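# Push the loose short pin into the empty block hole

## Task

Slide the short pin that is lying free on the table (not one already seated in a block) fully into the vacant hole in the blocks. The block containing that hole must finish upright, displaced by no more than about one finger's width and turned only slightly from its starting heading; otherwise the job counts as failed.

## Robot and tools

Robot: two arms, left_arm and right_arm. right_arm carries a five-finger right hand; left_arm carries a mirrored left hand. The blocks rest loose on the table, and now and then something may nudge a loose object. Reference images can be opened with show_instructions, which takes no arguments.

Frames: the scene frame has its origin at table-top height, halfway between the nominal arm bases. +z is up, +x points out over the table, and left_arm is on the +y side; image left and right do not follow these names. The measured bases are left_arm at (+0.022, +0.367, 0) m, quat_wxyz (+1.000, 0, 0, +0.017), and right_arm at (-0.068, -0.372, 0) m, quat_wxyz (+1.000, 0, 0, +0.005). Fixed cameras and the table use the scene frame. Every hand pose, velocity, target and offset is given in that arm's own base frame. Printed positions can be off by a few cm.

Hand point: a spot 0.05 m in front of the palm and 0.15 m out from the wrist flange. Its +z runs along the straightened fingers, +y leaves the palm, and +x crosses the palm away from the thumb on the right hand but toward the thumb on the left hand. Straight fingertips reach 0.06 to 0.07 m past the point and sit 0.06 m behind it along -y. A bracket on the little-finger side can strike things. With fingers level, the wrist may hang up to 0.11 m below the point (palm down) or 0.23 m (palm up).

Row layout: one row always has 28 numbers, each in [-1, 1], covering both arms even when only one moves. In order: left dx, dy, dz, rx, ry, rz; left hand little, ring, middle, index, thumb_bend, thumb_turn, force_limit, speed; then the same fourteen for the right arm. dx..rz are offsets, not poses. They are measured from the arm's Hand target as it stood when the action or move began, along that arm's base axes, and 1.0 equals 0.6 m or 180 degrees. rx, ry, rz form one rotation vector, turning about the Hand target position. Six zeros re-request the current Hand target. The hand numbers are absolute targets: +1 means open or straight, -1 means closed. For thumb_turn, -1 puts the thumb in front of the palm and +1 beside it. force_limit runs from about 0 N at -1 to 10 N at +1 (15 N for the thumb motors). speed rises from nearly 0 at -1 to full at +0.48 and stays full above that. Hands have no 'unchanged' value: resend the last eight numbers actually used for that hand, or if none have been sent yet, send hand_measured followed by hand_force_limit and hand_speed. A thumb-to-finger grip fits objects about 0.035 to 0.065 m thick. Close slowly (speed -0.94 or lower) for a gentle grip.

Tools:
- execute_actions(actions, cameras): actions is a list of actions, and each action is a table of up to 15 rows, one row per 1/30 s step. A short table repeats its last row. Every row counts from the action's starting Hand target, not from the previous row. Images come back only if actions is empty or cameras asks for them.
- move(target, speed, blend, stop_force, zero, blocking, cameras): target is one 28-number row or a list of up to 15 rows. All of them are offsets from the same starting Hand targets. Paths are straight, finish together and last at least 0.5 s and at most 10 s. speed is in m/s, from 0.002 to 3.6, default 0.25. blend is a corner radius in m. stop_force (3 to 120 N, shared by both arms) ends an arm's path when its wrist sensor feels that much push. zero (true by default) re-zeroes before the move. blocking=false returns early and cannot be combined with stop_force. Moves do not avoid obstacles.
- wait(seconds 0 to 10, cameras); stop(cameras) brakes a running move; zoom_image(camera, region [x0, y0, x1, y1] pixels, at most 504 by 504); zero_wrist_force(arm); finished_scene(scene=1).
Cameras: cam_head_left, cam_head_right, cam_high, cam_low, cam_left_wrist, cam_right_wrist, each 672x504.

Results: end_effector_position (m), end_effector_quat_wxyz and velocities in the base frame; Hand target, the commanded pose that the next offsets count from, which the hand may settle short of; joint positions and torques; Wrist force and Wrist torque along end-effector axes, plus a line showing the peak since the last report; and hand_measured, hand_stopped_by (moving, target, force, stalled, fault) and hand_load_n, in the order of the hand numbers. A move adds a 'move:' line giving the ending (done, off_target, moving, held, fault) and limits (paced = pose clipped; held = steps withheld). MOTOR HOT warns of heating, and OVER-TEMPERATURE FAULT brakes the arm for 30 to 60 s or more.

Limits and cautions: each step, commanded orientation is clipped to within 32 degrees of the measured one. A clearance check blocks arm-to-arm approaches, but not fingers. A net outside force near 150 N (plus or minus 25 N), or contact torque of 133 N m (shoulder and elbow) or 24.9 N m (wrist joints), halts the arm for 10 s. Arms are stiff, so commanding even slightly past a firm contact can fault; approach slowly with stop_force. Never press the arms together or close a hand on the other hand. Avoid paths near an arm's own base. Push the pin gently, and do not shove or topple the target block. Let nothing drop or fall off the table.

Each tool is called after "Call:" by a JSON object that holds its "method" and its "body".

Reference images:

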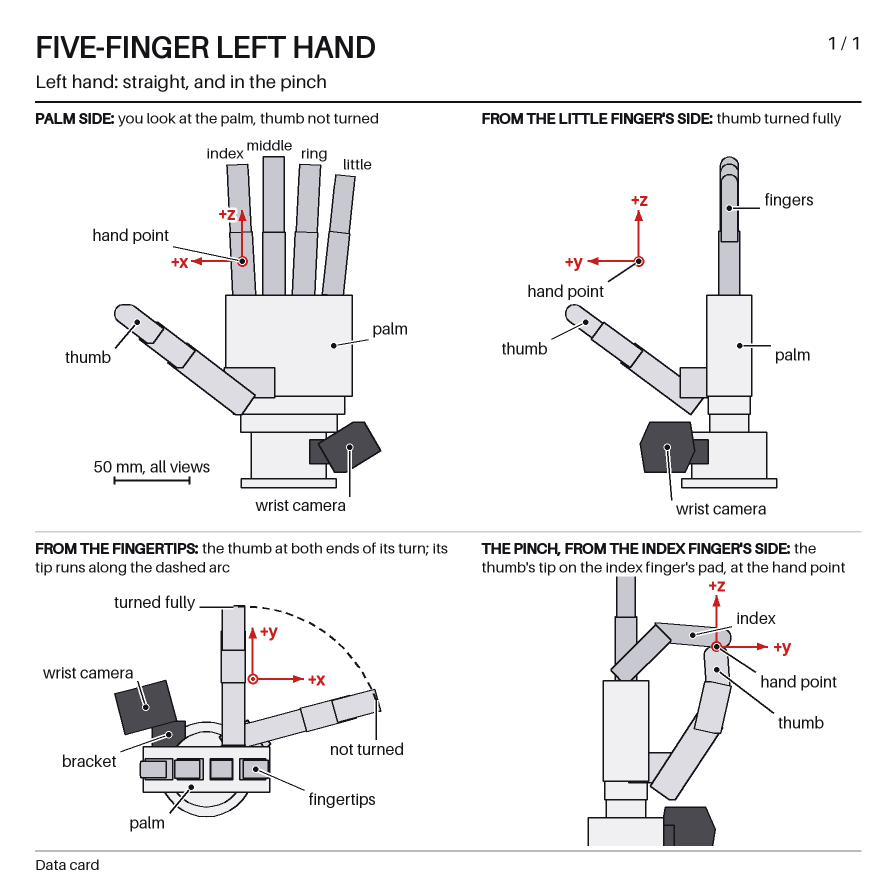

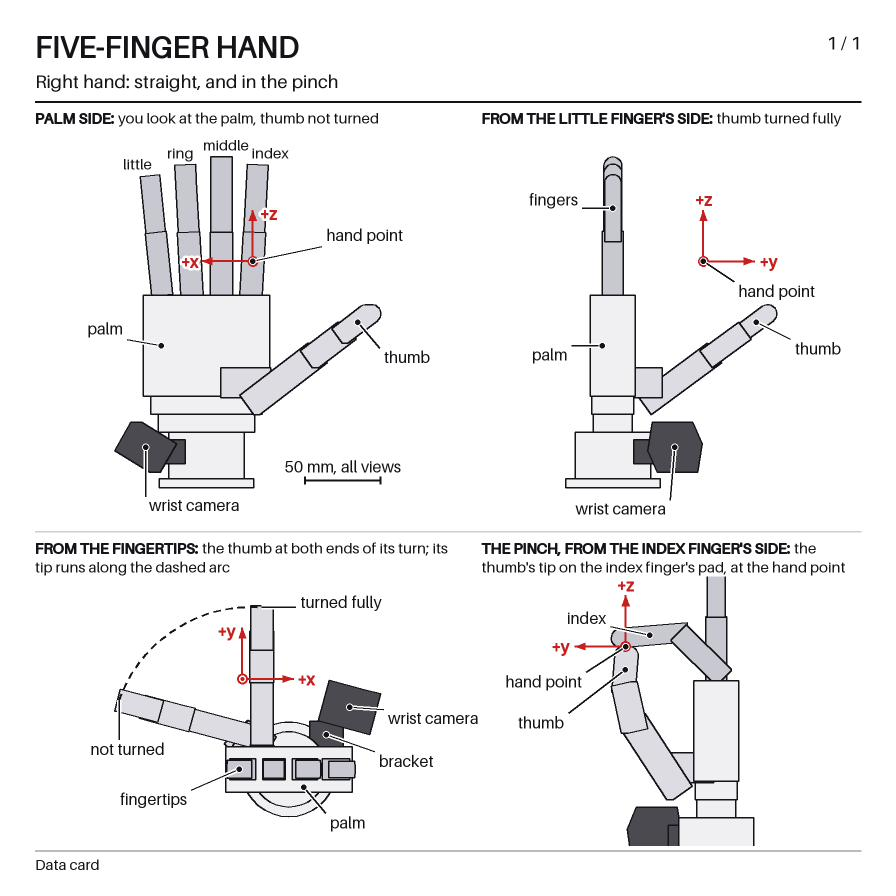

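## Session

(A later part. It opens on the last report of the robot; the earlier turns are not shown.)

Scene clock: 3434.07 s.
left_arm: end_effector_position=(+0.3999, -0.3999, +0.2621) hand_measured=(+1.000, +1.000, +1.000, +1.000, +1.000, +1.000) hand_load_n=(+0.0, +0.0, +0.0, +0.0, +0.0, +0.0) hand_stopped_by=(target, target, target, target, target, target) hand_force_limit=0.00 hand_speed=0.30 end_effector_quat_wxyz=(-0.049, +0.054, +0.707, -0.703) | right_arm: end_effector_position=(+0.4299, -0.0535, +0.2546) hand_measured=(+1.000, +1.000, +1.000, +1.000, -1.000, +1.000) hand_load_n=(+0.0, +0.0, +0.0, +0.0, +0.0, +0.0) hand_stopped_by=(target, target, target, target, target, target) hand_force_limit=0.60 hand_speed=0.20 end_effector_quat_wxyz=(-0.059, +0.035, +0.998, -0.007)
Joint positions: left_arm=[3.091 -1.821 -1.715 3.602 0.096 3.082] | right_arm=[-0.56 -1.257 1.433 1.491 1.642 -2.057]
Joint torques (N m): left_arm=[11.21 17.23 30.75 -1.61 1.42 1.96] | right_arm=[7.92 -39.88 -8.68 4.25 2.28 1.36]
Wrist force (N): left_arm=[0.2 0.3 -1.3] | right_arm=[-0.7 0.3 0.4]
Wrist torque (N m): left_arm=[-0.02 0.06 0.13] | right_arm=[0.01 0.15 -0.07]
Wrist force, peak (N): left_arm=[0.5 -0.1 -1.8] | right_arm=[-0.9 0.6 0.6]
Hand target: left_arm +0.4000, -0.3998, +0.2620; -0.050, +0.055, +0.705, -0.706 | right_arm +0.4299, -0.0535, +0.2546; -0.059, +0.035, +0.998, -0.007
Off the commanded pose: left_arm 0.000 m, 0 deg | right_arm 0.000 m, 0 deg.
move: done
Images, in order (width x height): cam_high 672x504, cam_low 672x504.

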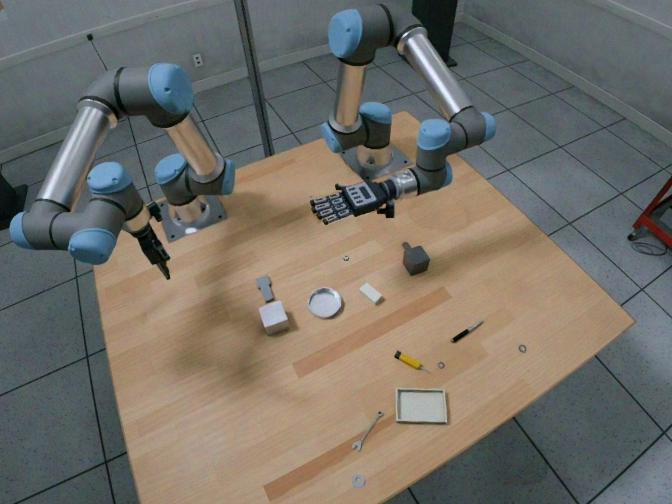

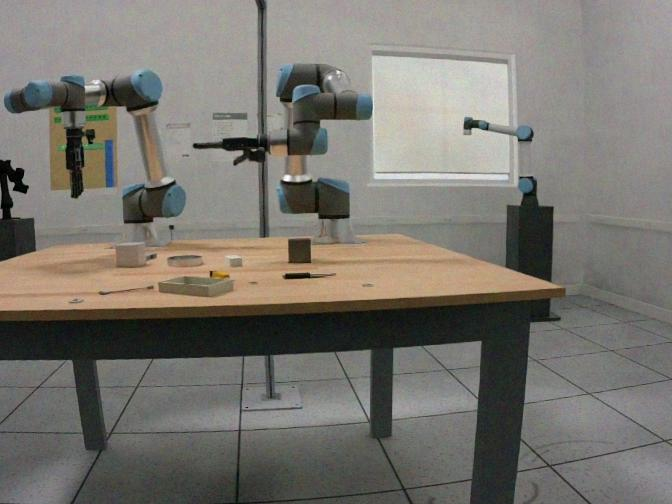

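Call:
{"method": "move", "body": {"target": [[0,0,0,0,0,0,1,1,1,1,1,1,0,0.3,0.2835,0.12,0.03,0.0742,0.0359,0.2357,1,1,1,1,-1,1,0.6,0.2],[0,0,0,0,0,0,1,1,1,1,1,1,0,0.3,0.3668,0.2858,-0.03,0.1483,0.0718,0.4713,1,1,1,1,-1,1,0.6,0.2]], "speed": 0.35, "blend": [0.02,0], "cameras": ["cam_high","cam_right_wrist"]}}

Scene clock: 3592.70 s.
left_arm: end_effector_position=(+0.4000, -0.3998, +0.2621) hand_measured=(+1.000, +1.000, +1.000, +1.000, +1.000, +1.000) hand_load_n=(+0.0, +0.0, +0.0, +0.0, +0.0, +0.0) hand_stopped_by=(target, target, target, target, target, target) hand_force_limit=0.00 hand_speed=0.30 end_effector_quat_wxyz=(-0.049, +0.054, +0.707, -0.703) | right_arm: end_effector_position=(+0.6481, +0.1179, +0.2358) hand_measured=(+1.000, +1.000, +1.000, +1.000, -1.000, +1.000) hand_load_n=(+0.0, +0.0, +0.0, +0.0, +0.0, +0.0) hand_stopped_by=(target, target, target, target, target, target) hand_force_limit=0.60 hand_speed=0.20 end_effector_quat_wxyz=(+0.116, -0.583, +0.802, +0.060)
Joint positions: left_arm=[3.091 -1.821 -1.715 3.602 0.096 3.083] | right_arm=[-0.182 -0.415 0.035 1.876 1.318 -3.001]
Joint torques (N m): left_arm=[11.99 17.74 29.79 -1.72 1.29 1.94] | right_arm=[7.48 -69.2 -30.39 1.2 1.7 -1.52]
Wrist force (N): left_arm=[0.5 0.2 -1.2] | right_arm=[-1.0 0.6 0.8]
Wrist torque (N m): left_arm=[-0.04 0.02 0.15] | right_arm=[0.03 0.20 0.13]
Wrist force, peak (N): left_arm=[0.3 0.4 -1.4] | right_arm=[-1.3 0.5 1.2]
Hand target: left_arm +0.4000, -0.3998, +0.2621; -0.049, +0.054, +0.707, -0.703 | right_arm +0.6500, +0.1180, +0.2366; -0.127, -0.650, +0.733, +0.154
Off the commanded pose: left_arm 0.000 m, 0 deg | right_arm 0.002 m, 35 deg; orientation clipped.
elbow stopped short (right arm): the move would have taken joint 3 (elbow) straighter than the controller allows.
move: off_target (right_arm); limits=paced
Images, in order (width x height): cam_high 672x504, cam_right_wrist 672x504.

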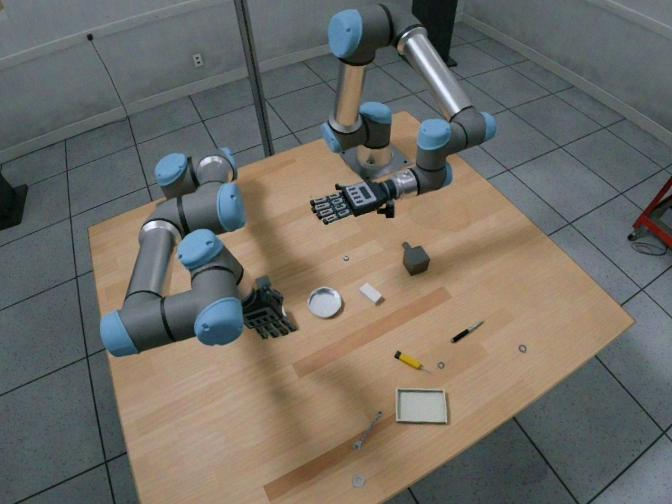

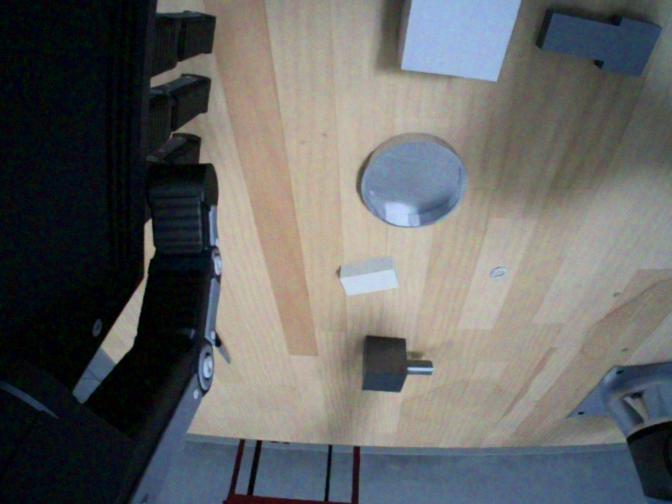

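Call:
{"method": "execute_actions", "body": {"actions": []}}

Scene clock: 3641.17 s.
left_arm: end_effector_position=(+0.4000, -0.3998, +0.2621) hand_measured=(+1.000, +1.000, +1.000, +1.000, +1.000, +1.000) hand_load_n=(-0.5, +0.0, +0.0, +0.0, +0.0, -0.5) hand_stopped_by=(target, target, target, target, target, target) hand_force_limit=0.00 hand_speed=0.30 end_effector_quat_wxyz=(-0.049, +0.054, +0.707, -0.703) | right_arm: end_effector_position=(+0.6481, +0.1179, +0.2358) hand_measured=(+1.000, +1.000, +1.000, +1.000, -1.000, +1.000) hand_load_n=(+0.0, +0.0, +0.0, +0.0, +0.0, +0.0) hand_stopped_by=(target, target, target, target, target, target) hand_force_limit=0.60 hand_speed=0.20 end_effector_quat_wxyz=(+0.116, -0.583, +0.802, +0.060)
Joint positions: left_arm=[3.091 -1.821 -1.715 3.602 0.096 3.083] | right_arm=[-0.182 -0.415 0.035 1.876 1.319 -3.001]
Joint velocities: within noise
Joint torques (N m): left_arm=[13.09 18.31 31.51 -1.48 1.49 1.67] | right_arm=[7.03 -68.33 -30.16 1.26 1.66 -1.31]
Wrist force (N): left_arm=[0.5 0.4 -1.3] | right_arm=[-1.0 0.7 0.8]
Wrist torque (N m): left_arm=[-0.01 0.03 0.14] | right_arm=[0.06 0.19 0.14]
Wrist force, peak (N): left_arm=[0.3 0.3 -1.4] | right_arm=[-1.1 0.8 1.0]
Hand target: left_arm +0.4000, -0.3998, +0.2621; -0.049, +0.054, +0.707, -0.703 | right_arm +0.6500, +0.1180, +0.2366; -0.127, -0.650, +0.733, +0.154
Off the commanded pose: left_arm 0.000 m, 0 deg | right_arm 0.002 m, 35 deg; orientation clipped.

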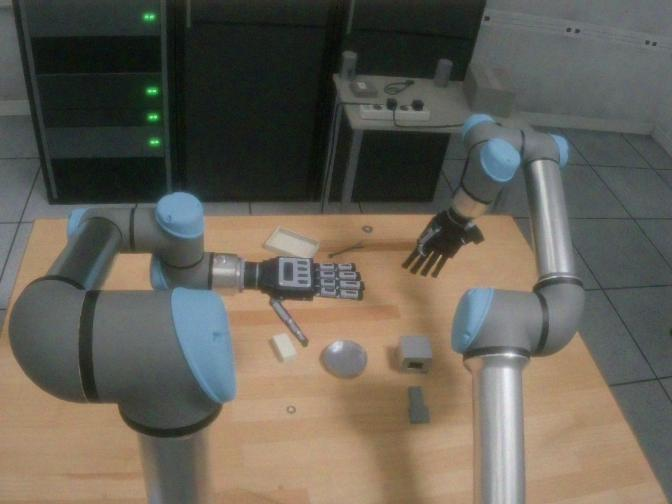

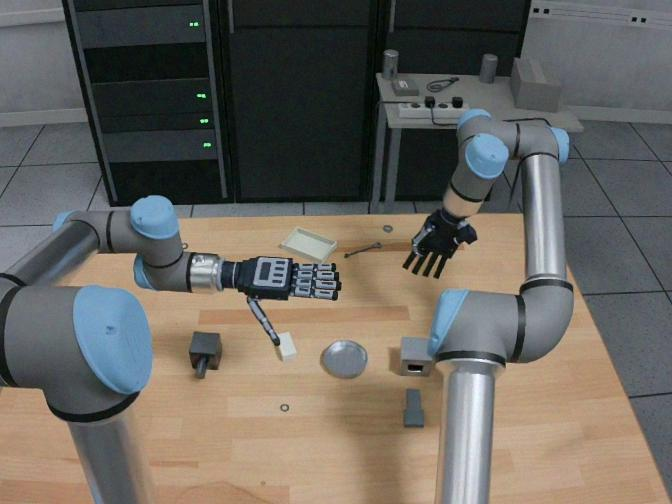

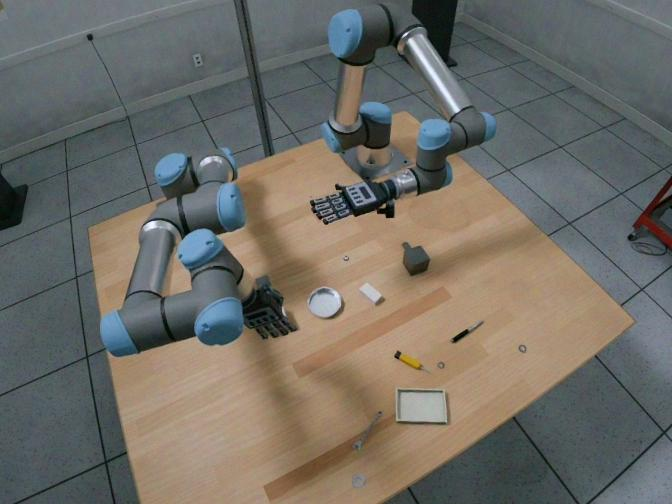

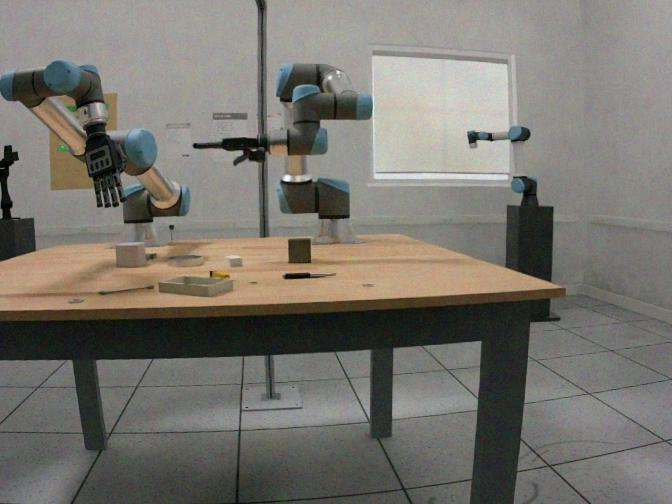

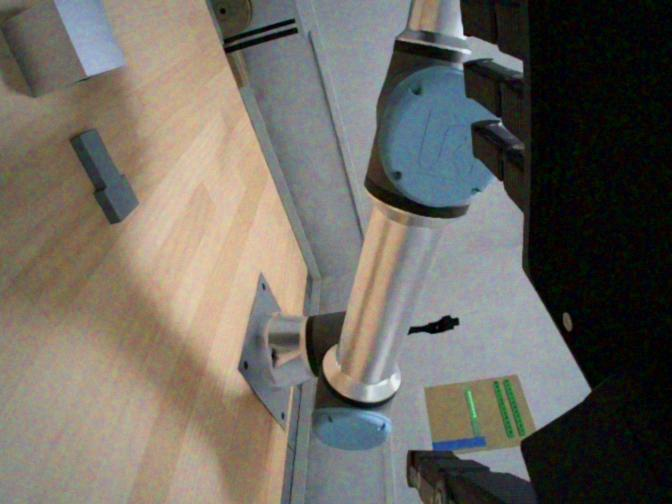

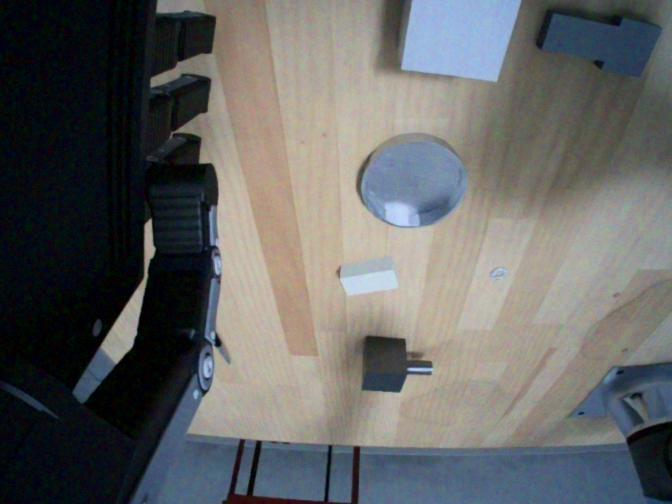

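Call:
{"method": "zoom_image", "body": {"camera": "cam_right_wrist", "region": [380, 0, 672, 140]}}

Call:
{"method": "zoom_image", "body": {"camera": "cam_head_right", "region": [370, 300, 470, 440]}}

Call:
{"method": "zoom_image", "body": {"camera": "cam_left_wrist", "region": [0, 0, 200, 250]}}

Scaled by 1.726 from the camera's 672x504 image, which has a finer 960x720 frame.

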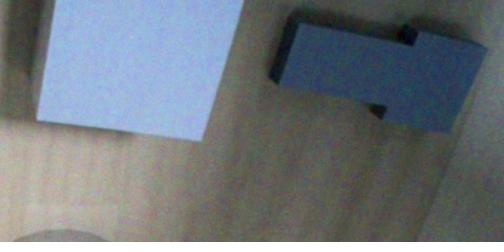

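Scaled by 3.600.

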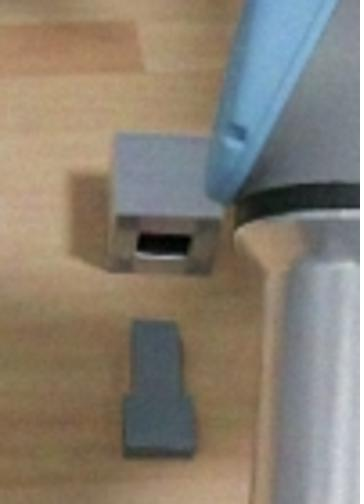

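Scaled by 2.016 from the camera's 672x504 image, which has a finer 960x720 frame.

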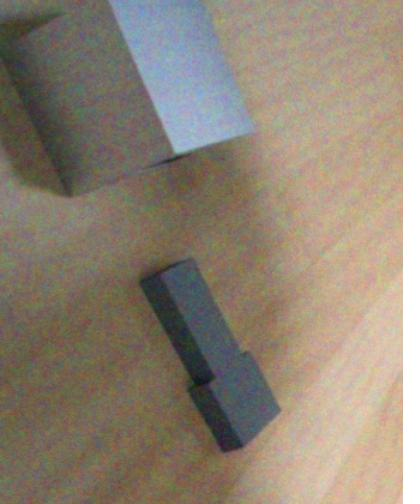

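Call:
{"method": "move", "body": {"target": [0,0,0,0,0,0,1,1,1,1,1,1,0,0.3,-0.15,-0.0967,-0.0277,0.2443,-0.0174,0.0095,1,1,1,1,-1,1,0.6,0.2], "speed": 0.12, "cameras": ["cam_head_right","cam_right_wrist","cam_high"]}}

Scene clock: 3755.50 s.
left_arm: end_effector_position=(+0.4000, -0.3998, +0.2621) hand_measured=(+1.000, +1.000, +1.000, +1.000, +1.000, +1.000) hand_load_n=(+0.0, +0.0, +0.0, +0.0, +0.0, -0.5) hand_stopped_by=(target, target, target, target, target, target) hand_force_limit=0.00 hand_speed=0.30 end_effector_quat_wxyz=(-0.049, +0.054, +0.707, -0.703) | right_arm: end_effector_position=(+0.5600, +0.0600, +0.2200) hand_measured=(+1.000, +1.000, +1.000, +1.000, -1.000, +1.000) hand_load_n=(+0.0, +0.0, +0.0, +0.0, +0.0, +0.0) hand_stopped_by=(target, target, target, target, target, target) hand_force_limit=0.60 hand_speed=0.20 end_effector_quat_wxyz=(-0.143, +0.665, -0.615, -0.398)
Joint positions: left_arm=[3.091 -1.821 -1.715 3.602 0.096 3.083] | right_arm=[-0.357 -0.424 0.585 2.135 1.031 -3.785]
Joint torques (N m): left_arm=[13.72 17.93 29.72 -1.87 1.43 1.92] | right_arm=[-5.26 -52.27 -5.77 4.35 1.21 -1.42]
Wrist force (N): left_arm=[0.4 0.3 -1.0] | right_arm=[-1.3 0.7 1.6]
Wrist torque (N m): left_arm=[-0.05 0.04 0.15] | right_arm=[0.03 0.23 0.17]
Wrist force, peak (N): left_arm=[0.2 0.2 -1.5] | right_arm=[-1.6 0.8 2.0]
Hand target: left_arm +0.4000, -0.3998, +0.2621; -0.049, +0.054, +0.707, -0.703 | right_arm +0.5600, +0.0600, +0.2199; -0.143, +0.665, -0.615, -0.398
Off the commanded pose: left_arm 0.000 m, 0 deg | right_arm 0.000 m, 0 deg.
move: done
Images, in order (width x height): cam_head_right 672x504, cam_high 672x504, cam_right_wrist 672x504.

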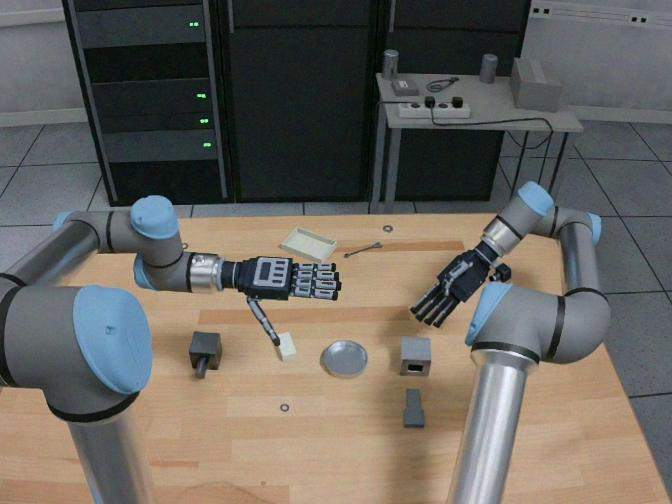

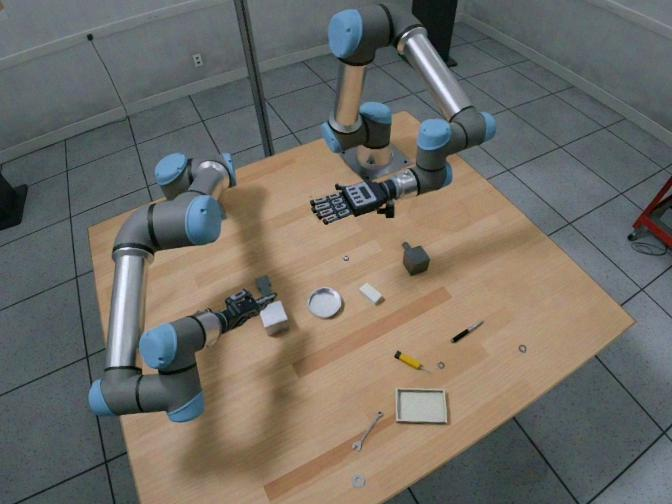

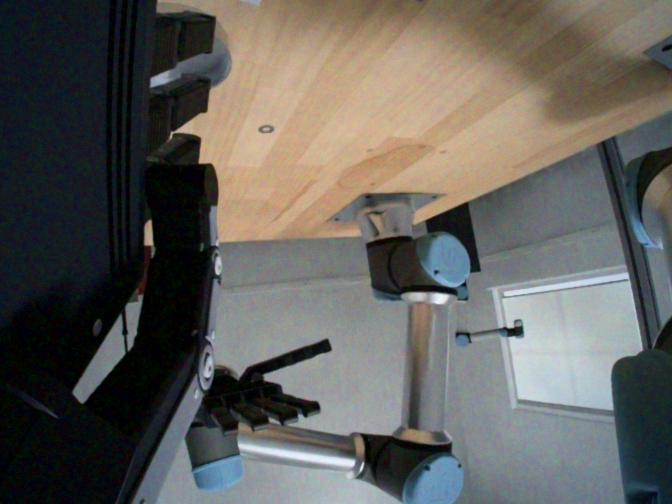

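Call:
{"method": "move", "body": {"target": [[0,0,0,0,0,0,1,1,1,1,1,1,0,0.3,0.1167,-0.0167,-0.0833,0,0,0,1,1,1,1,-1,1,0.6,0.2],[0,0,0,0,0,0,1,1,1,1,1,1,0,0.3,0.1167,-0.0167,-0.155,0,0,0,1,1,1,1,-1,1,0.6,0.2]], "speed": 0.1, "cameras": ["cam_head_right","cam_right_wrist","cam_high","cam_low"]}}

Scene clock: 3766.43 s.
left_arm: end_effector_position=(+0.4000, -0.3998, +0.2621) hand_measured=(+1.000, +1.000, +1.000, +1.000, +1.000, +1.000) hand_load_n=(+0.0, -0.5, +0.0, +0.0, +0.0, +0.0) hand_stopped_by=(target, target, target, target, target, target) hand_force_limit=0.00 hand_speed=0.30 end_effector_quat_wxyz=(-0.049, +0.054, +0.707, -0.703) | right_arm: end_effector_position=(+0.6277, +0.0503, +0.1269) hand_measured=(+1.000, +1.000, +1.000, +1.000, -1.000, +1.000) hand_load_n=(+0.0, +0.0, +0.0, +0.0, +0.0, +0.0) hand_stopped_by=(target, target, target, target, target, target) hand_force_limit=0.60 hand_speed=0.20 end_effector_quat_wxyz=(-0.207, +0.629, -0.650, -0.373) end_effector_velocity=(+0.000, +0.000, -0.001) end_effector_angular_velocity=(-0.004, -0.005, -0.001)
Joint positions: left_arm=[3.091 -1.821 -1.715 3.602 0.096 3.083] | right_arm=[-0.385 -0.051 0.035 2.219 0.906 -3.717]
Joint velocities: left_arm=[within noise] | right_arm=[0 -0.001 0 -0.006 0.001 0.003]
Joint torques (N m): left_arm=[12.87 18.82 29.87 -1.42 1.5 1.75] | right_arm=[6.22 -74.09 -30.62 1.51 1.44 1.44]
Wrist force (N): left_arm=[0.3 0.2 -1.1] | right_arm=[-1.2 0.7 1.5]
Wrist torque (N m): left_arm=[-0.06 0.06 0.14] | right_arm=[0.06 0.23 -0.06]
Wrist force, peak (N): left_arm=[0.5 0.1 -1.5] | right_arm=[-1.6 1.3 1.6]
Hand target: left_arm +0.4000, -0.3998, +0.2621; -0.049, +0.054, +0.707, -0.703 | right_arm +0.6300, +0.0499, +0.1269; -0.143, +0.665, -0.615, -0.398
Off the commanded pose: left_arm 0.000 m, 0 deg | right_arm 0.002 m, 10 deg.
elbow stopped short (right arm): the move would have taken joint 3 (elbow) straighter than the controller allows.
move: off_target (right_arm)
Images, in order (width x height): cam_head_right 672x504, cam_high 672x504, cam_low 672x504, cam_right_wrist 672x504.

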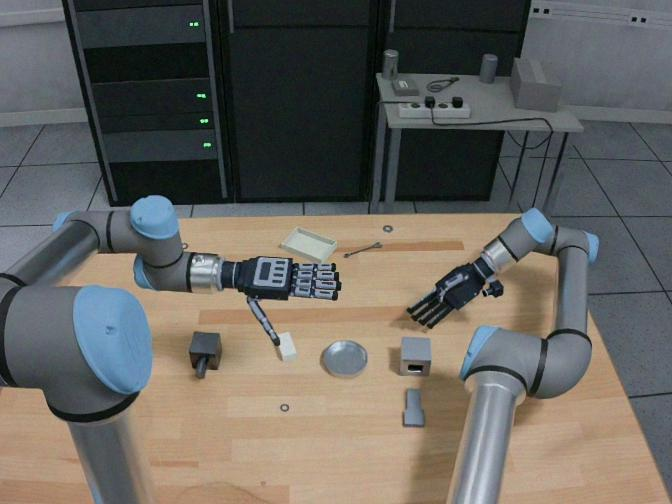

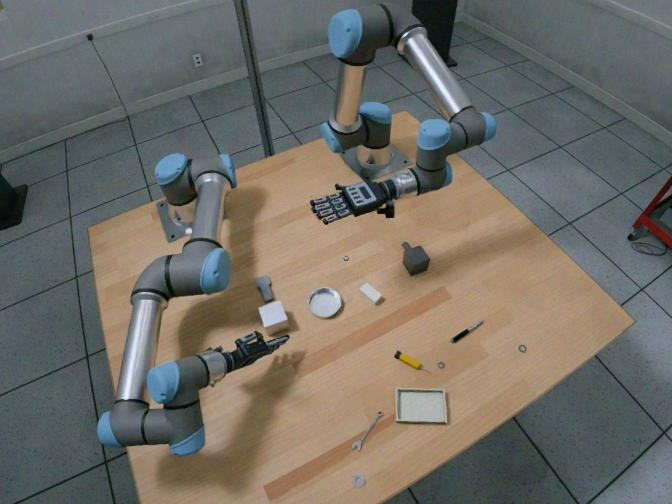

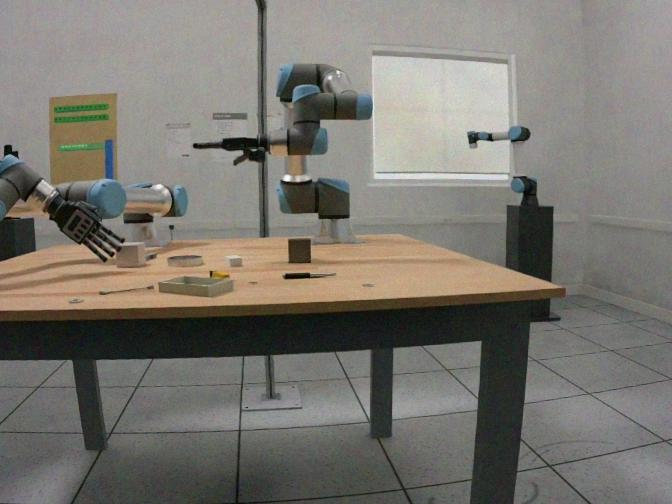

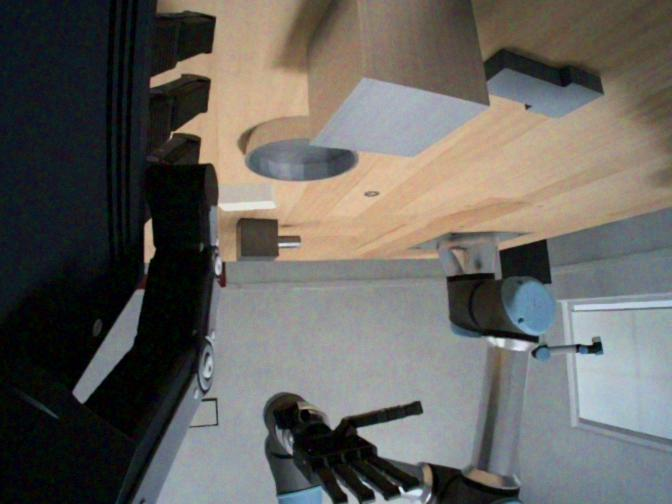

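Call:
{"method": "move", "body": {"target": [0,0,0,0,0,0,1,1,1,1,1,1,0,0.3,-0.05,0.0,0.0,0,0,0,1,1,1,1,-1,1,0.6,0.2], "speed": 0.04, "stop_force": 4, "cameras": ["cam_right_wrist","cam_high","cam_low"]}}

Scene clock: 3777.70 s.
left_arm: end_effector_position=(+0.4000, -0.3998, +0.2621) hand_measured=(+1.000, +1.000, +1.000, +1.000, +1.000, +1.000) hand_load_n=(+0.0, +0.0, +0.0, +0.0, +0.0, -0.5) hand_stopped_by=(target, target, target, target, target, target) hand_force_limit=0.00 hand_speed=0.30 end_effector_quat_wxyz=(-0.049, +0.054, +0.707, -0.703) | right_arm: end_effector_position=(+0.6000, +0.0500, +0.1269) hand_measured=(+1.000, +1.000, +1.000, +1.000, -1.000, +1.000) hand_load_n=(+0.0, +0.0, +0.0, +0.0, +0.0, +0.0) hand_stopped_by=(target, target, target, target, target, target) hand_force_limit=0.60 hand_speed=0.20 end_effector_quat_wxyz=(-0.143, +0.665, -0.615, -0.398)
Joint positions: left_arm=[3.091 -1.821 -1.715 3.602 0.096 3.083] | right_arm=[-0.351 -0.056 0.068 2.282 1.027 -3.78]
Joint torques (N m): left_arm=[13.35 18.27 30.32 -1.39 1.31 1.83] | right_arm=[-3.17 -74.27 -5.65 1.73 -0.87 -0.88]
Wrist force (N): left_arm=[0.3 0.2 -1.1] | right_arm=[-1.2 0.7 1.6]
Wrist torque (N m): left_arm=[-0.06 0.06 0.14] | right_arm=[0.04 0.23 0.18]
Wrist force, peak (N): left_arm=[0.3 0.1 -1.5] | right_arm=[-1.4 0.8 1.9]
Hand target: left_arm +0.4000, -0.3998, +0.2621; -0.049, +0.054, +0.707, -0.703 | right_arm +0.6000, +0.0499, +0.1269; -0.143, +0.665, -0.615, -0.398
Off the commanded pose: left_arm 0.000 m, 0 deg | right_arm 0.000 m, 0 deg.
elbow stopped short (right arm): the move would have taken joint 3 (elbow) straighter than the controller allows.
move: done
Images, in order (width x height): cam_high 672x504, cam_low 672x504, cam_right_wrist 672x504.

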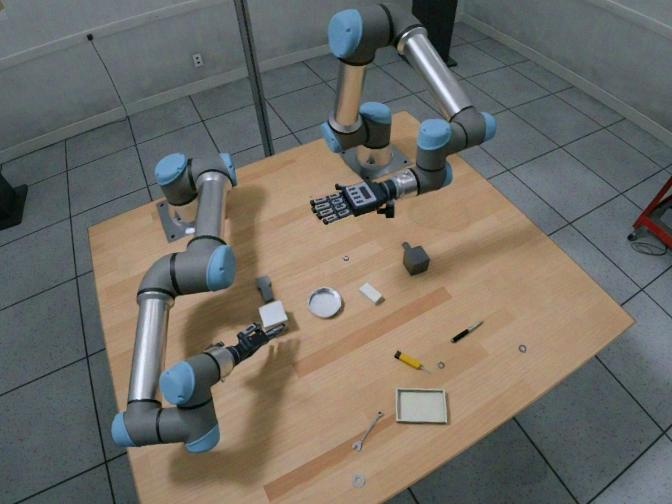

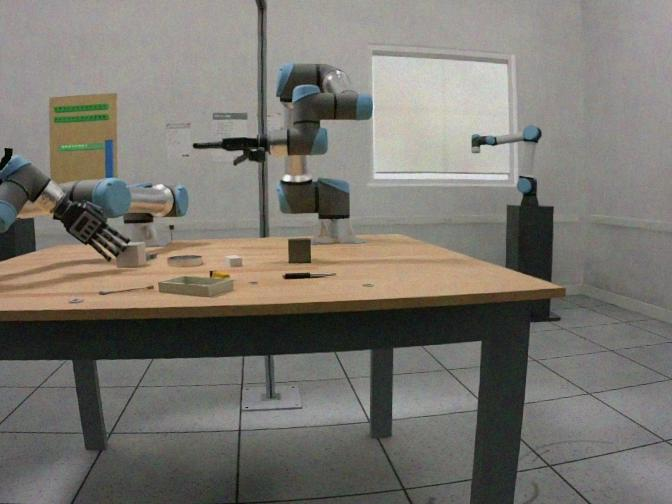

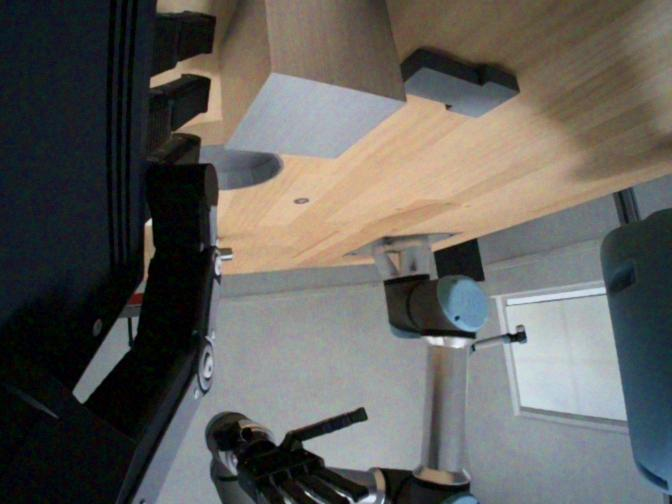

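Call:
{"method": "zoom_image", "body": {"camera": "cam_high", "region": [200, 260, 330, 360]}}

Call:
{"method": "zoom_image", "body": {"camera": "cam_low", "region": [40, 190, 190, 290]}}

Call:
{"method": "zoom_image", "body": {"camera": "cam_right_wrist", "region": [100, 0, 440, 260]}}

Scaled by 3.877.

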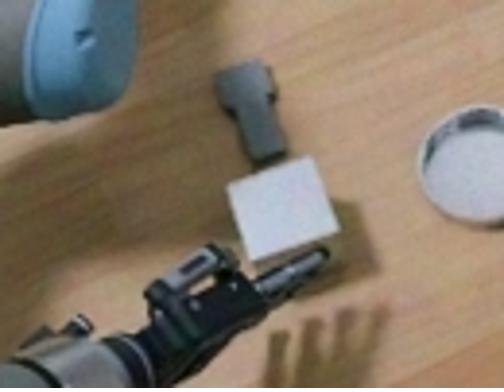

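Scaled by 3.360.

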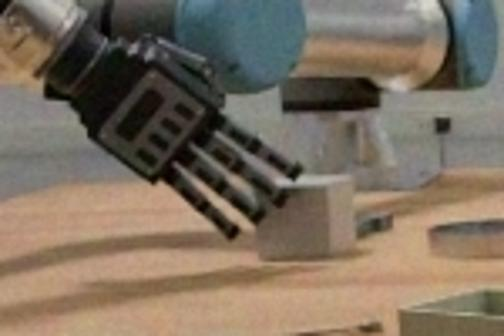

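Scaled by 1.482 from the camera's 672x504 image, which has a finer 960x720 frame.

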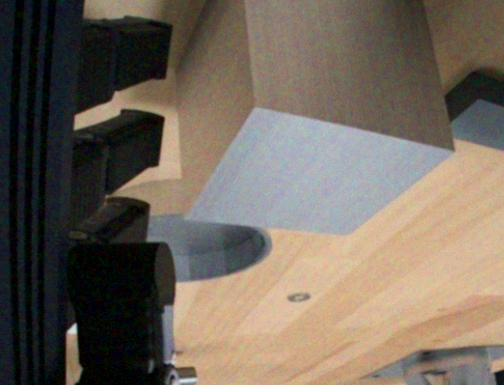

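Call:
{"method": "move", "body": {"target": [-0.1325,-0.3978,-0.2035,0.1425,-0.0624,0.0141,1,1,0.4,0.4,0.6,-1,0.6,0.2,0,0.02,-0.004,0,0,0,1,1,1,1,-1,1,0.6,0.2], "speed": 0.12, "cameras": ["cam_left_wrist","cam_right_wrist","cam_high","cam_head_right"]}}

Scene clock: 3801.87 s.
left_arm: end_effector_position=(+0.3355, -0.5830, +0.1657) hand_measured=(+1.000, +1.000, +0.400, +0.400, +0.600, -1.000) hand_load_n=(+0.0, +0.0, +0.0, -0.5, +0.0, +0.0) hand_stopped_by=(target, target, target, target, target, target) hand_force_limit=0.60 hand_speed=0.20 end_effector_quat_wxyz=(+0.018, +0.074, +0.795, -0.602) | right_arm: end_effector_position=(+0.6000, +0.0605, +0.1248) hand_measured=(+1.000, +1.000, +1.000, +1.000, -1.000, +1.000) hand_load_n=(+0.0, +0.0, +0.0, +0.0, +0.0, -0.5) hand_stopped_by=(target, target, target, target, target, target) hand_force_limit=0.60 hand_speed=0.20 end_effector_quat_wxyz=(-0.143, +0.665, -0.615, -0.398)
Joint positions: left_arm=[2.63 -2.057 -1.503 2.977 -0.523 3.784] | right_arm=[-0.338 -0.087 0.136 2.238 1.018 -3.768]
Joint torques (N m): left_arm=[12.66 55.59 8.71 0.78 2.29 -2.19] | right_arm=[6.84 -73.61 -5.96 1.59 -2.18 1.42]
Wrist force (N): left_arm=[0.2 0.6 -0.7] | right_arm=[-1.4 0.7 1.7]
Wrist torque (N m): left_arm=[-0.03 0.06 0.17] | right_arm=[0.04 0.24 -0.05]
Wrist force, peak (N): left_arm=[1.2 1.2 3.0] | right_arm=[-1.5 0.9 1.8]
Hand target: left_arm +0.3356, -0.5830, +0.1657; +0.018, +0.074, +0.795, -0.602 (not the last commanded pose) | right_arm +0.6000, +0.0605, +0.1248; -0.143, +0.665, -0.615, -0.398 (not the last commanded pose)
Off the commanded pose: left_arm 0.063 m, 11 deg | right_arm 0.001 m, 0 deg.
led back after a hold (left arm): the arm was led back toward your command in small steps, so it may still be short of it.
move: held (left_arm; a check stopped the path); limits=held
pose unreachable (left arm): on one or more control steps of this call, first in action 0 (counted from 0), this arm could not follow its commanded pose, so it was not sent that pose on those steps. It may still have moved: this result reports where it is.
cause: moving toward the commanded pose would bring a part of the arm too close to another arm (a part of this arm just beyond joint 6 (wrist 3) and a part of the right arm just beyond its joint 2 (shoulder lift), along the way the arms are being sent, or toward where that arm still pushes).
Images, in order (width x height): cam_head_right 672x504, cam_high 672x504, cam_left_wrist 672x504, cam_right_wrist 672x504.

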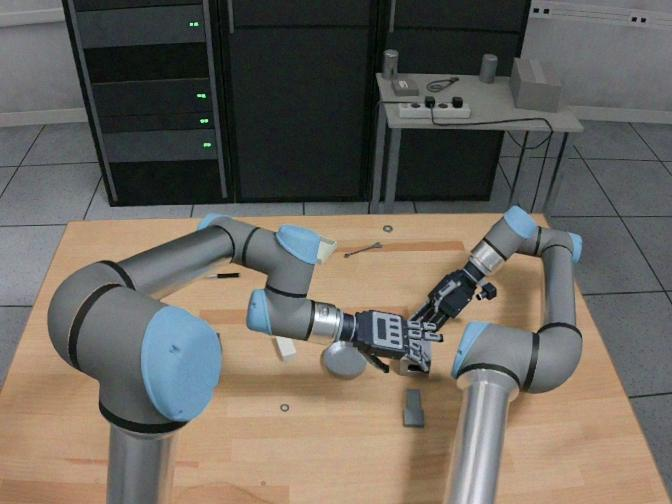

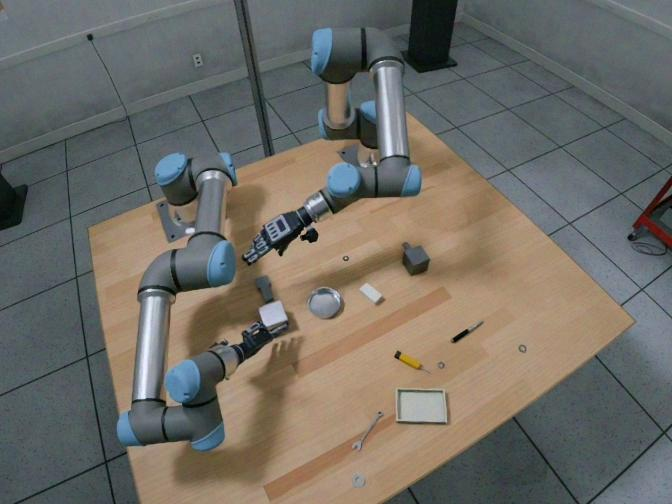

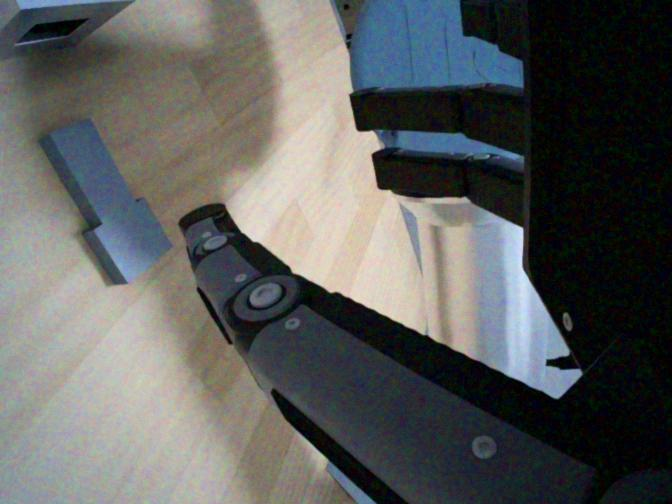

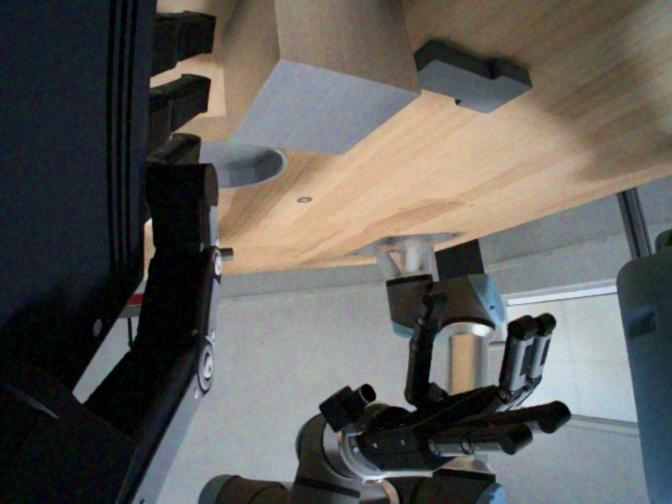

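Call:
{"method": "move", "body": {"target": [[0.074,0.338,0.157,0,0,0,1,1,1,1,1,1,0,0.3,0.025,0,0.1587,0,0,0,1,1,1,1,-1,1,0.6,0.2],[0.074,0.338,0.157,0,0,0,1,1,1,1,1,1,0,0.3,-0.308,0.079,0.364,0,0,0,1,1,1,1,-1,1,0.6,0.2]], "speed": 0.12, "cameras": ["cam_high"]}}

Scene clock: 3901.87 s.
left_arm: end_effector_position=(+0.3800, -0.3802, +0.2599) hand_measured=(+1.000, +1.000, +1.000, +1.000, +1.000, +1.000) hand_load_n=(+0.0, +0.0, +0.0, +0.0, +0.0, +0.0) hand_stopped_by=(target, target, target, target, target, target) hand_force_limit=0.00 hand_speed=0.30 end_effector_quat_wxyz=(+0.018, +0.074, +0.795, -0.602) | right_arm: end_effector_position=(+0.4153, +0.1079, +0.3432) hand_measured=(+1.000, +1.000, +1.000, +1.000, -1.000, +1.000) hand_load_n=(+0.0, +0.0, +0.0, +0.0, +0.0, +0.0) hand_stopped_by=(target, target, target, target, target, target) hand_force_limit=0.60 hand_speed=0.20 end_effector_quat_wxyz=(-0.143, +0.665, -0.615, -0.398)
Joint positions: left_arm=[3.081 -1.98 -1.591 1.995 -0.278 4.84] | right_arm=[-0.368 -0.957 1.248 2.01 1.038 -3.795]
Joint torques (N m): left_arm=[13.05 21.07 25.65 -4.21 2.1 1.9] | right_arm=[-5.25 -54.02 -4.75 1.57 1.6 -1.38]
Wrist force (N): left_arm=[0.2 0.2 -1.0] | right_arm=[-1.6 1.0 1.6]
Wrist torque (N m): left_arm=[-0.07 0.06 0.12] | right_arm=[0.08 0.28 0.17]
Wrist force, peak (N): left_arm=[0.5 0.1 -1.4] | right_arm=[-1.9 1.5 1.7]
Hand target: left_arm +0.3800, -0.3802, +0.2599; +0.018, +0.074, +0.795, -0.602 | right_arm +0.4152, +0.1079, +0.3432; -0.143, +0.665, -0.615, -0.398
Off the commanded pose: left_arm 0.000 m, 0 deg | right_arm 0.000 m, 0 deg.
elbow stopped short (right arm): the move would have taken joint 3 (elbow) straighter than the controller allows.
move: done
Images, in order (width x height): cam_high 672x504.

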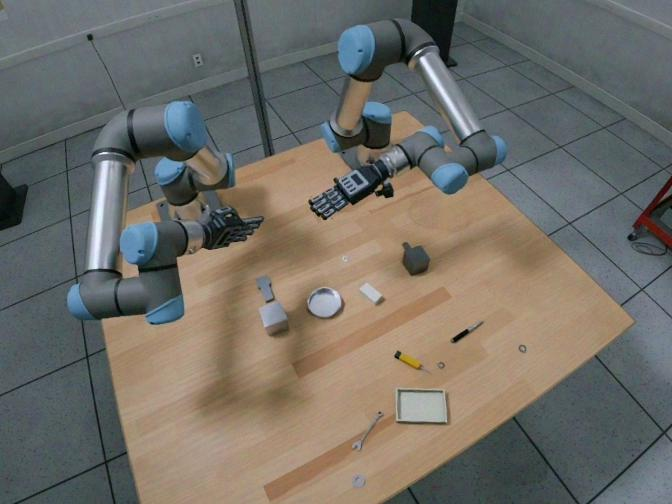

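Call:
{"method": "move", "body": {"target": [[0,0,0,0,0,0,1,1,1,1,1,1,0,0.3,0.1445,0.1305,0.0982,0.1158,-0.0447,-0.1112,1,1,1,1,-1,1,0.6,0.2],[0,0,0,0,0,0,1,1,1,1,1,1,0,0.3,0.3,0.1612,0.2478,0.2317,-0.0893,-0.2223,1,1,1,1,-1,1,0.6,0.2],[0,0,0,0,0,0,1,1,1,1,1,1,0,0.3,0.4247,0.084,0.4088,0.3475,-0.134,-0.3335,1,1,1,1,-1,1,0.6,0.2],[0,0,0,0,0,0,1,1,1,1,1,1,0,0.3,0.4847,-0.0742,0.535,0.4595,-0.1772,-0.441,1,1,1,1,-1,1,0.6,0.2]], "speed": 0.25, "blend": 0.03, "cameras": ["cam_high"]}}

Scene clock: 3931.27 s.
left_arm: end_effector_position=(+0.3800, -0.3802, +0.2599) hand_measured=(+1.000, +1.000, +1.000, +1.000, +1.000, +1.000) hand_load_n=(+0.0, +0.0, +0.0, +0.0, +0.0, +0.0) hand_stopped_by=(target, target, target, target, target, target) hand_force_limit=0.00 hand_speed=0.30 end_effector_quat_wxyz=(+0.018, +0.074, +0.795, -0.602) | right_arm: end_effector_position=(+0.7059, +0.0635, +0.6642) hand_measured=(+1.000, +1.000, +1.000, +1.000, -1.000, +1.000) hand_load_n=(+0.0, +0.0, +0.0, +0.0, +0.0, +0.0) hand_stopped_by=(target, target, target, target, target, target) hand_force_limit=0.60 hand_speed=0.20 end_effector_quat_wxyz=(+0.842, +0.010, +0.423, +0.335) end_effector_velocity=(+0.001, -0.001, +0.001) end_effector_angular_velocity=(+0.004, +0.000, -0.002)
Joint positions: left_arm=[3.081 -1.98 -1.591 1.995 -0.278 4.84] | right_arm=[-0.291 -0.933 1.215 2.051 -1.09 -3.86]
Joint velocities: left_arm=[within noise] | right_arm=[0.001 0.001 -0.002 0.002 -0.005 0]
Joint torques (N m): left_arm=[12.45 22.34 11.37 -4.26 2.11 2.01] | right_arm=[7.62 -38.54 -31.87 2.33 -2.31 -1.53]
Wrist force (N): left_arm=[0.5 0.3 -1.0] | right_arm=[-1.1 0.3 2.9]
Wrist torque (N m): left_arm=[-0.06 0.01 0.14] | right_arm=[-0.08 0.07 0.14]
Wrist force, peak (N): left_arm=[0.5 0.5 -1.2] | right_arm=[-2.0 0.7 2.7]
Hand target: left_arm +0.3800, -0.3802, +0.2599; +0.018, +0.074, +0.795, -0.602 | right_arm +0.7060, +0.0634, +0.6642; +0.842, +0.010, +0.423, +0.335
Off the commanded pose: left_arm 0.000 m, 0 deg | right_arm 0.000 m, 0 deg.
move: done
Images, in order (width x height): cam_high 672x504.

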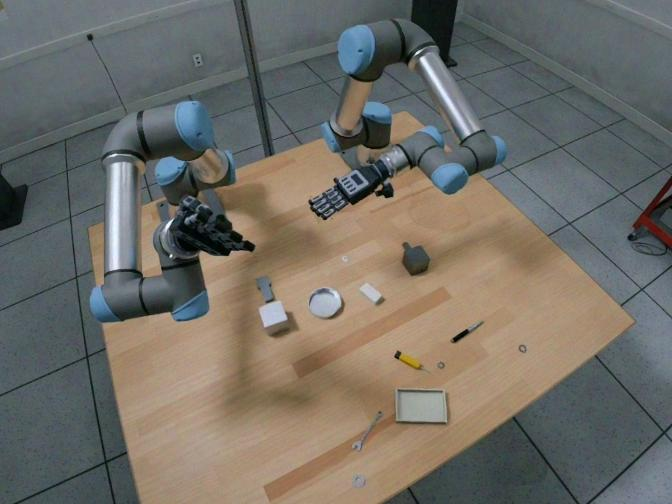

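Call:
{"method": "move", "body": {"target": [[0,0,0,0,0,0,1,1,1,1,1,1,0,0.3,0.0137,-0.1347,0.041,0.3594,0.1335,0.3208,1,1,1,1,-1,1,0.6,0.2],[0,0,0,0,0,0,1,1,1,1,1,1,0,0.3,0.111,-0.1552,-0.0594,0.718,0.2667,0.6409,1,1,1,1,-1,1,0.6,0.2]], "speed": 0.4, "blend": 0.02}}

Scene clock: 3967.60 s.
left_arm: end_effector_position=(+0.3800, -0.3802, +0.2599) hand_measured=(+1.000, +1.000, +1.000, +1.000, +1.000, +1.000) hand_load_n=(+0.0, +0.0, +0.0, +0.0, +0.0, -0.5) hand_stopped_by=(target, target, target, target, target, target) hand_force_limit=0.00 hand_speed=0.30 end_effector_quat_wxyz=(+0.018, +0.074, +0.795, -0.602) | right_arm: end_effector_position=(+0.7726, -0.0297, +0.6286) hand_measured=(+1.000, +1.000, +1.000, +1.000, -1.000, +1.000) hand_load_n=(+0.0, +0.0, +0.0, +0.0, +0.0, +0.0) hand_stopped_by=(target, target, target, target, target, target) hand_force_limit=0.60 hand_speed=0.20 end_effector_quat_wxyz=(-0.333, +0.423, -0.009, +0.843)
Joint positions: left_arm=[3.081 -1.98 -1.591 1.995 -0.278 4.84] | right_arm=[-0.367 -1.013 1.224 2.091 -1.039 -0.659]
Joint torques (N m): left_arm=[12.23 22.08 8.34 -4.23 2.19 1.83] | right_arm=[-5.52 -35.65 -32.2 -0.34 1.47 1.39]
Wrist force (N): left_arm=[0.3 0.2 -0.9] | right_arm=[0.0 -0.8 1.4]
Wrist torque (N m): left_arm=[-0.07 0.03 0.13] | right_arm=[-0.20 -0.19 -0.17]
Wrist force, peak (N): left_arm=[0.6 0.2 -1.2] | right_arm=[-1.3 0.2 3.0]
Hand target: left_arm +0.3800, -0.3802, +0.2599; +0.018, +0.074, +0.795, -0.602 | right_arm +0.7726, -0.0297, +0.6286; -0.333, +0.423, -0.009, +0.843
Off the commanded pose: left_arm 0.000 m, 0 deg | right_arm 0.000 m, 0 deg.
move: done


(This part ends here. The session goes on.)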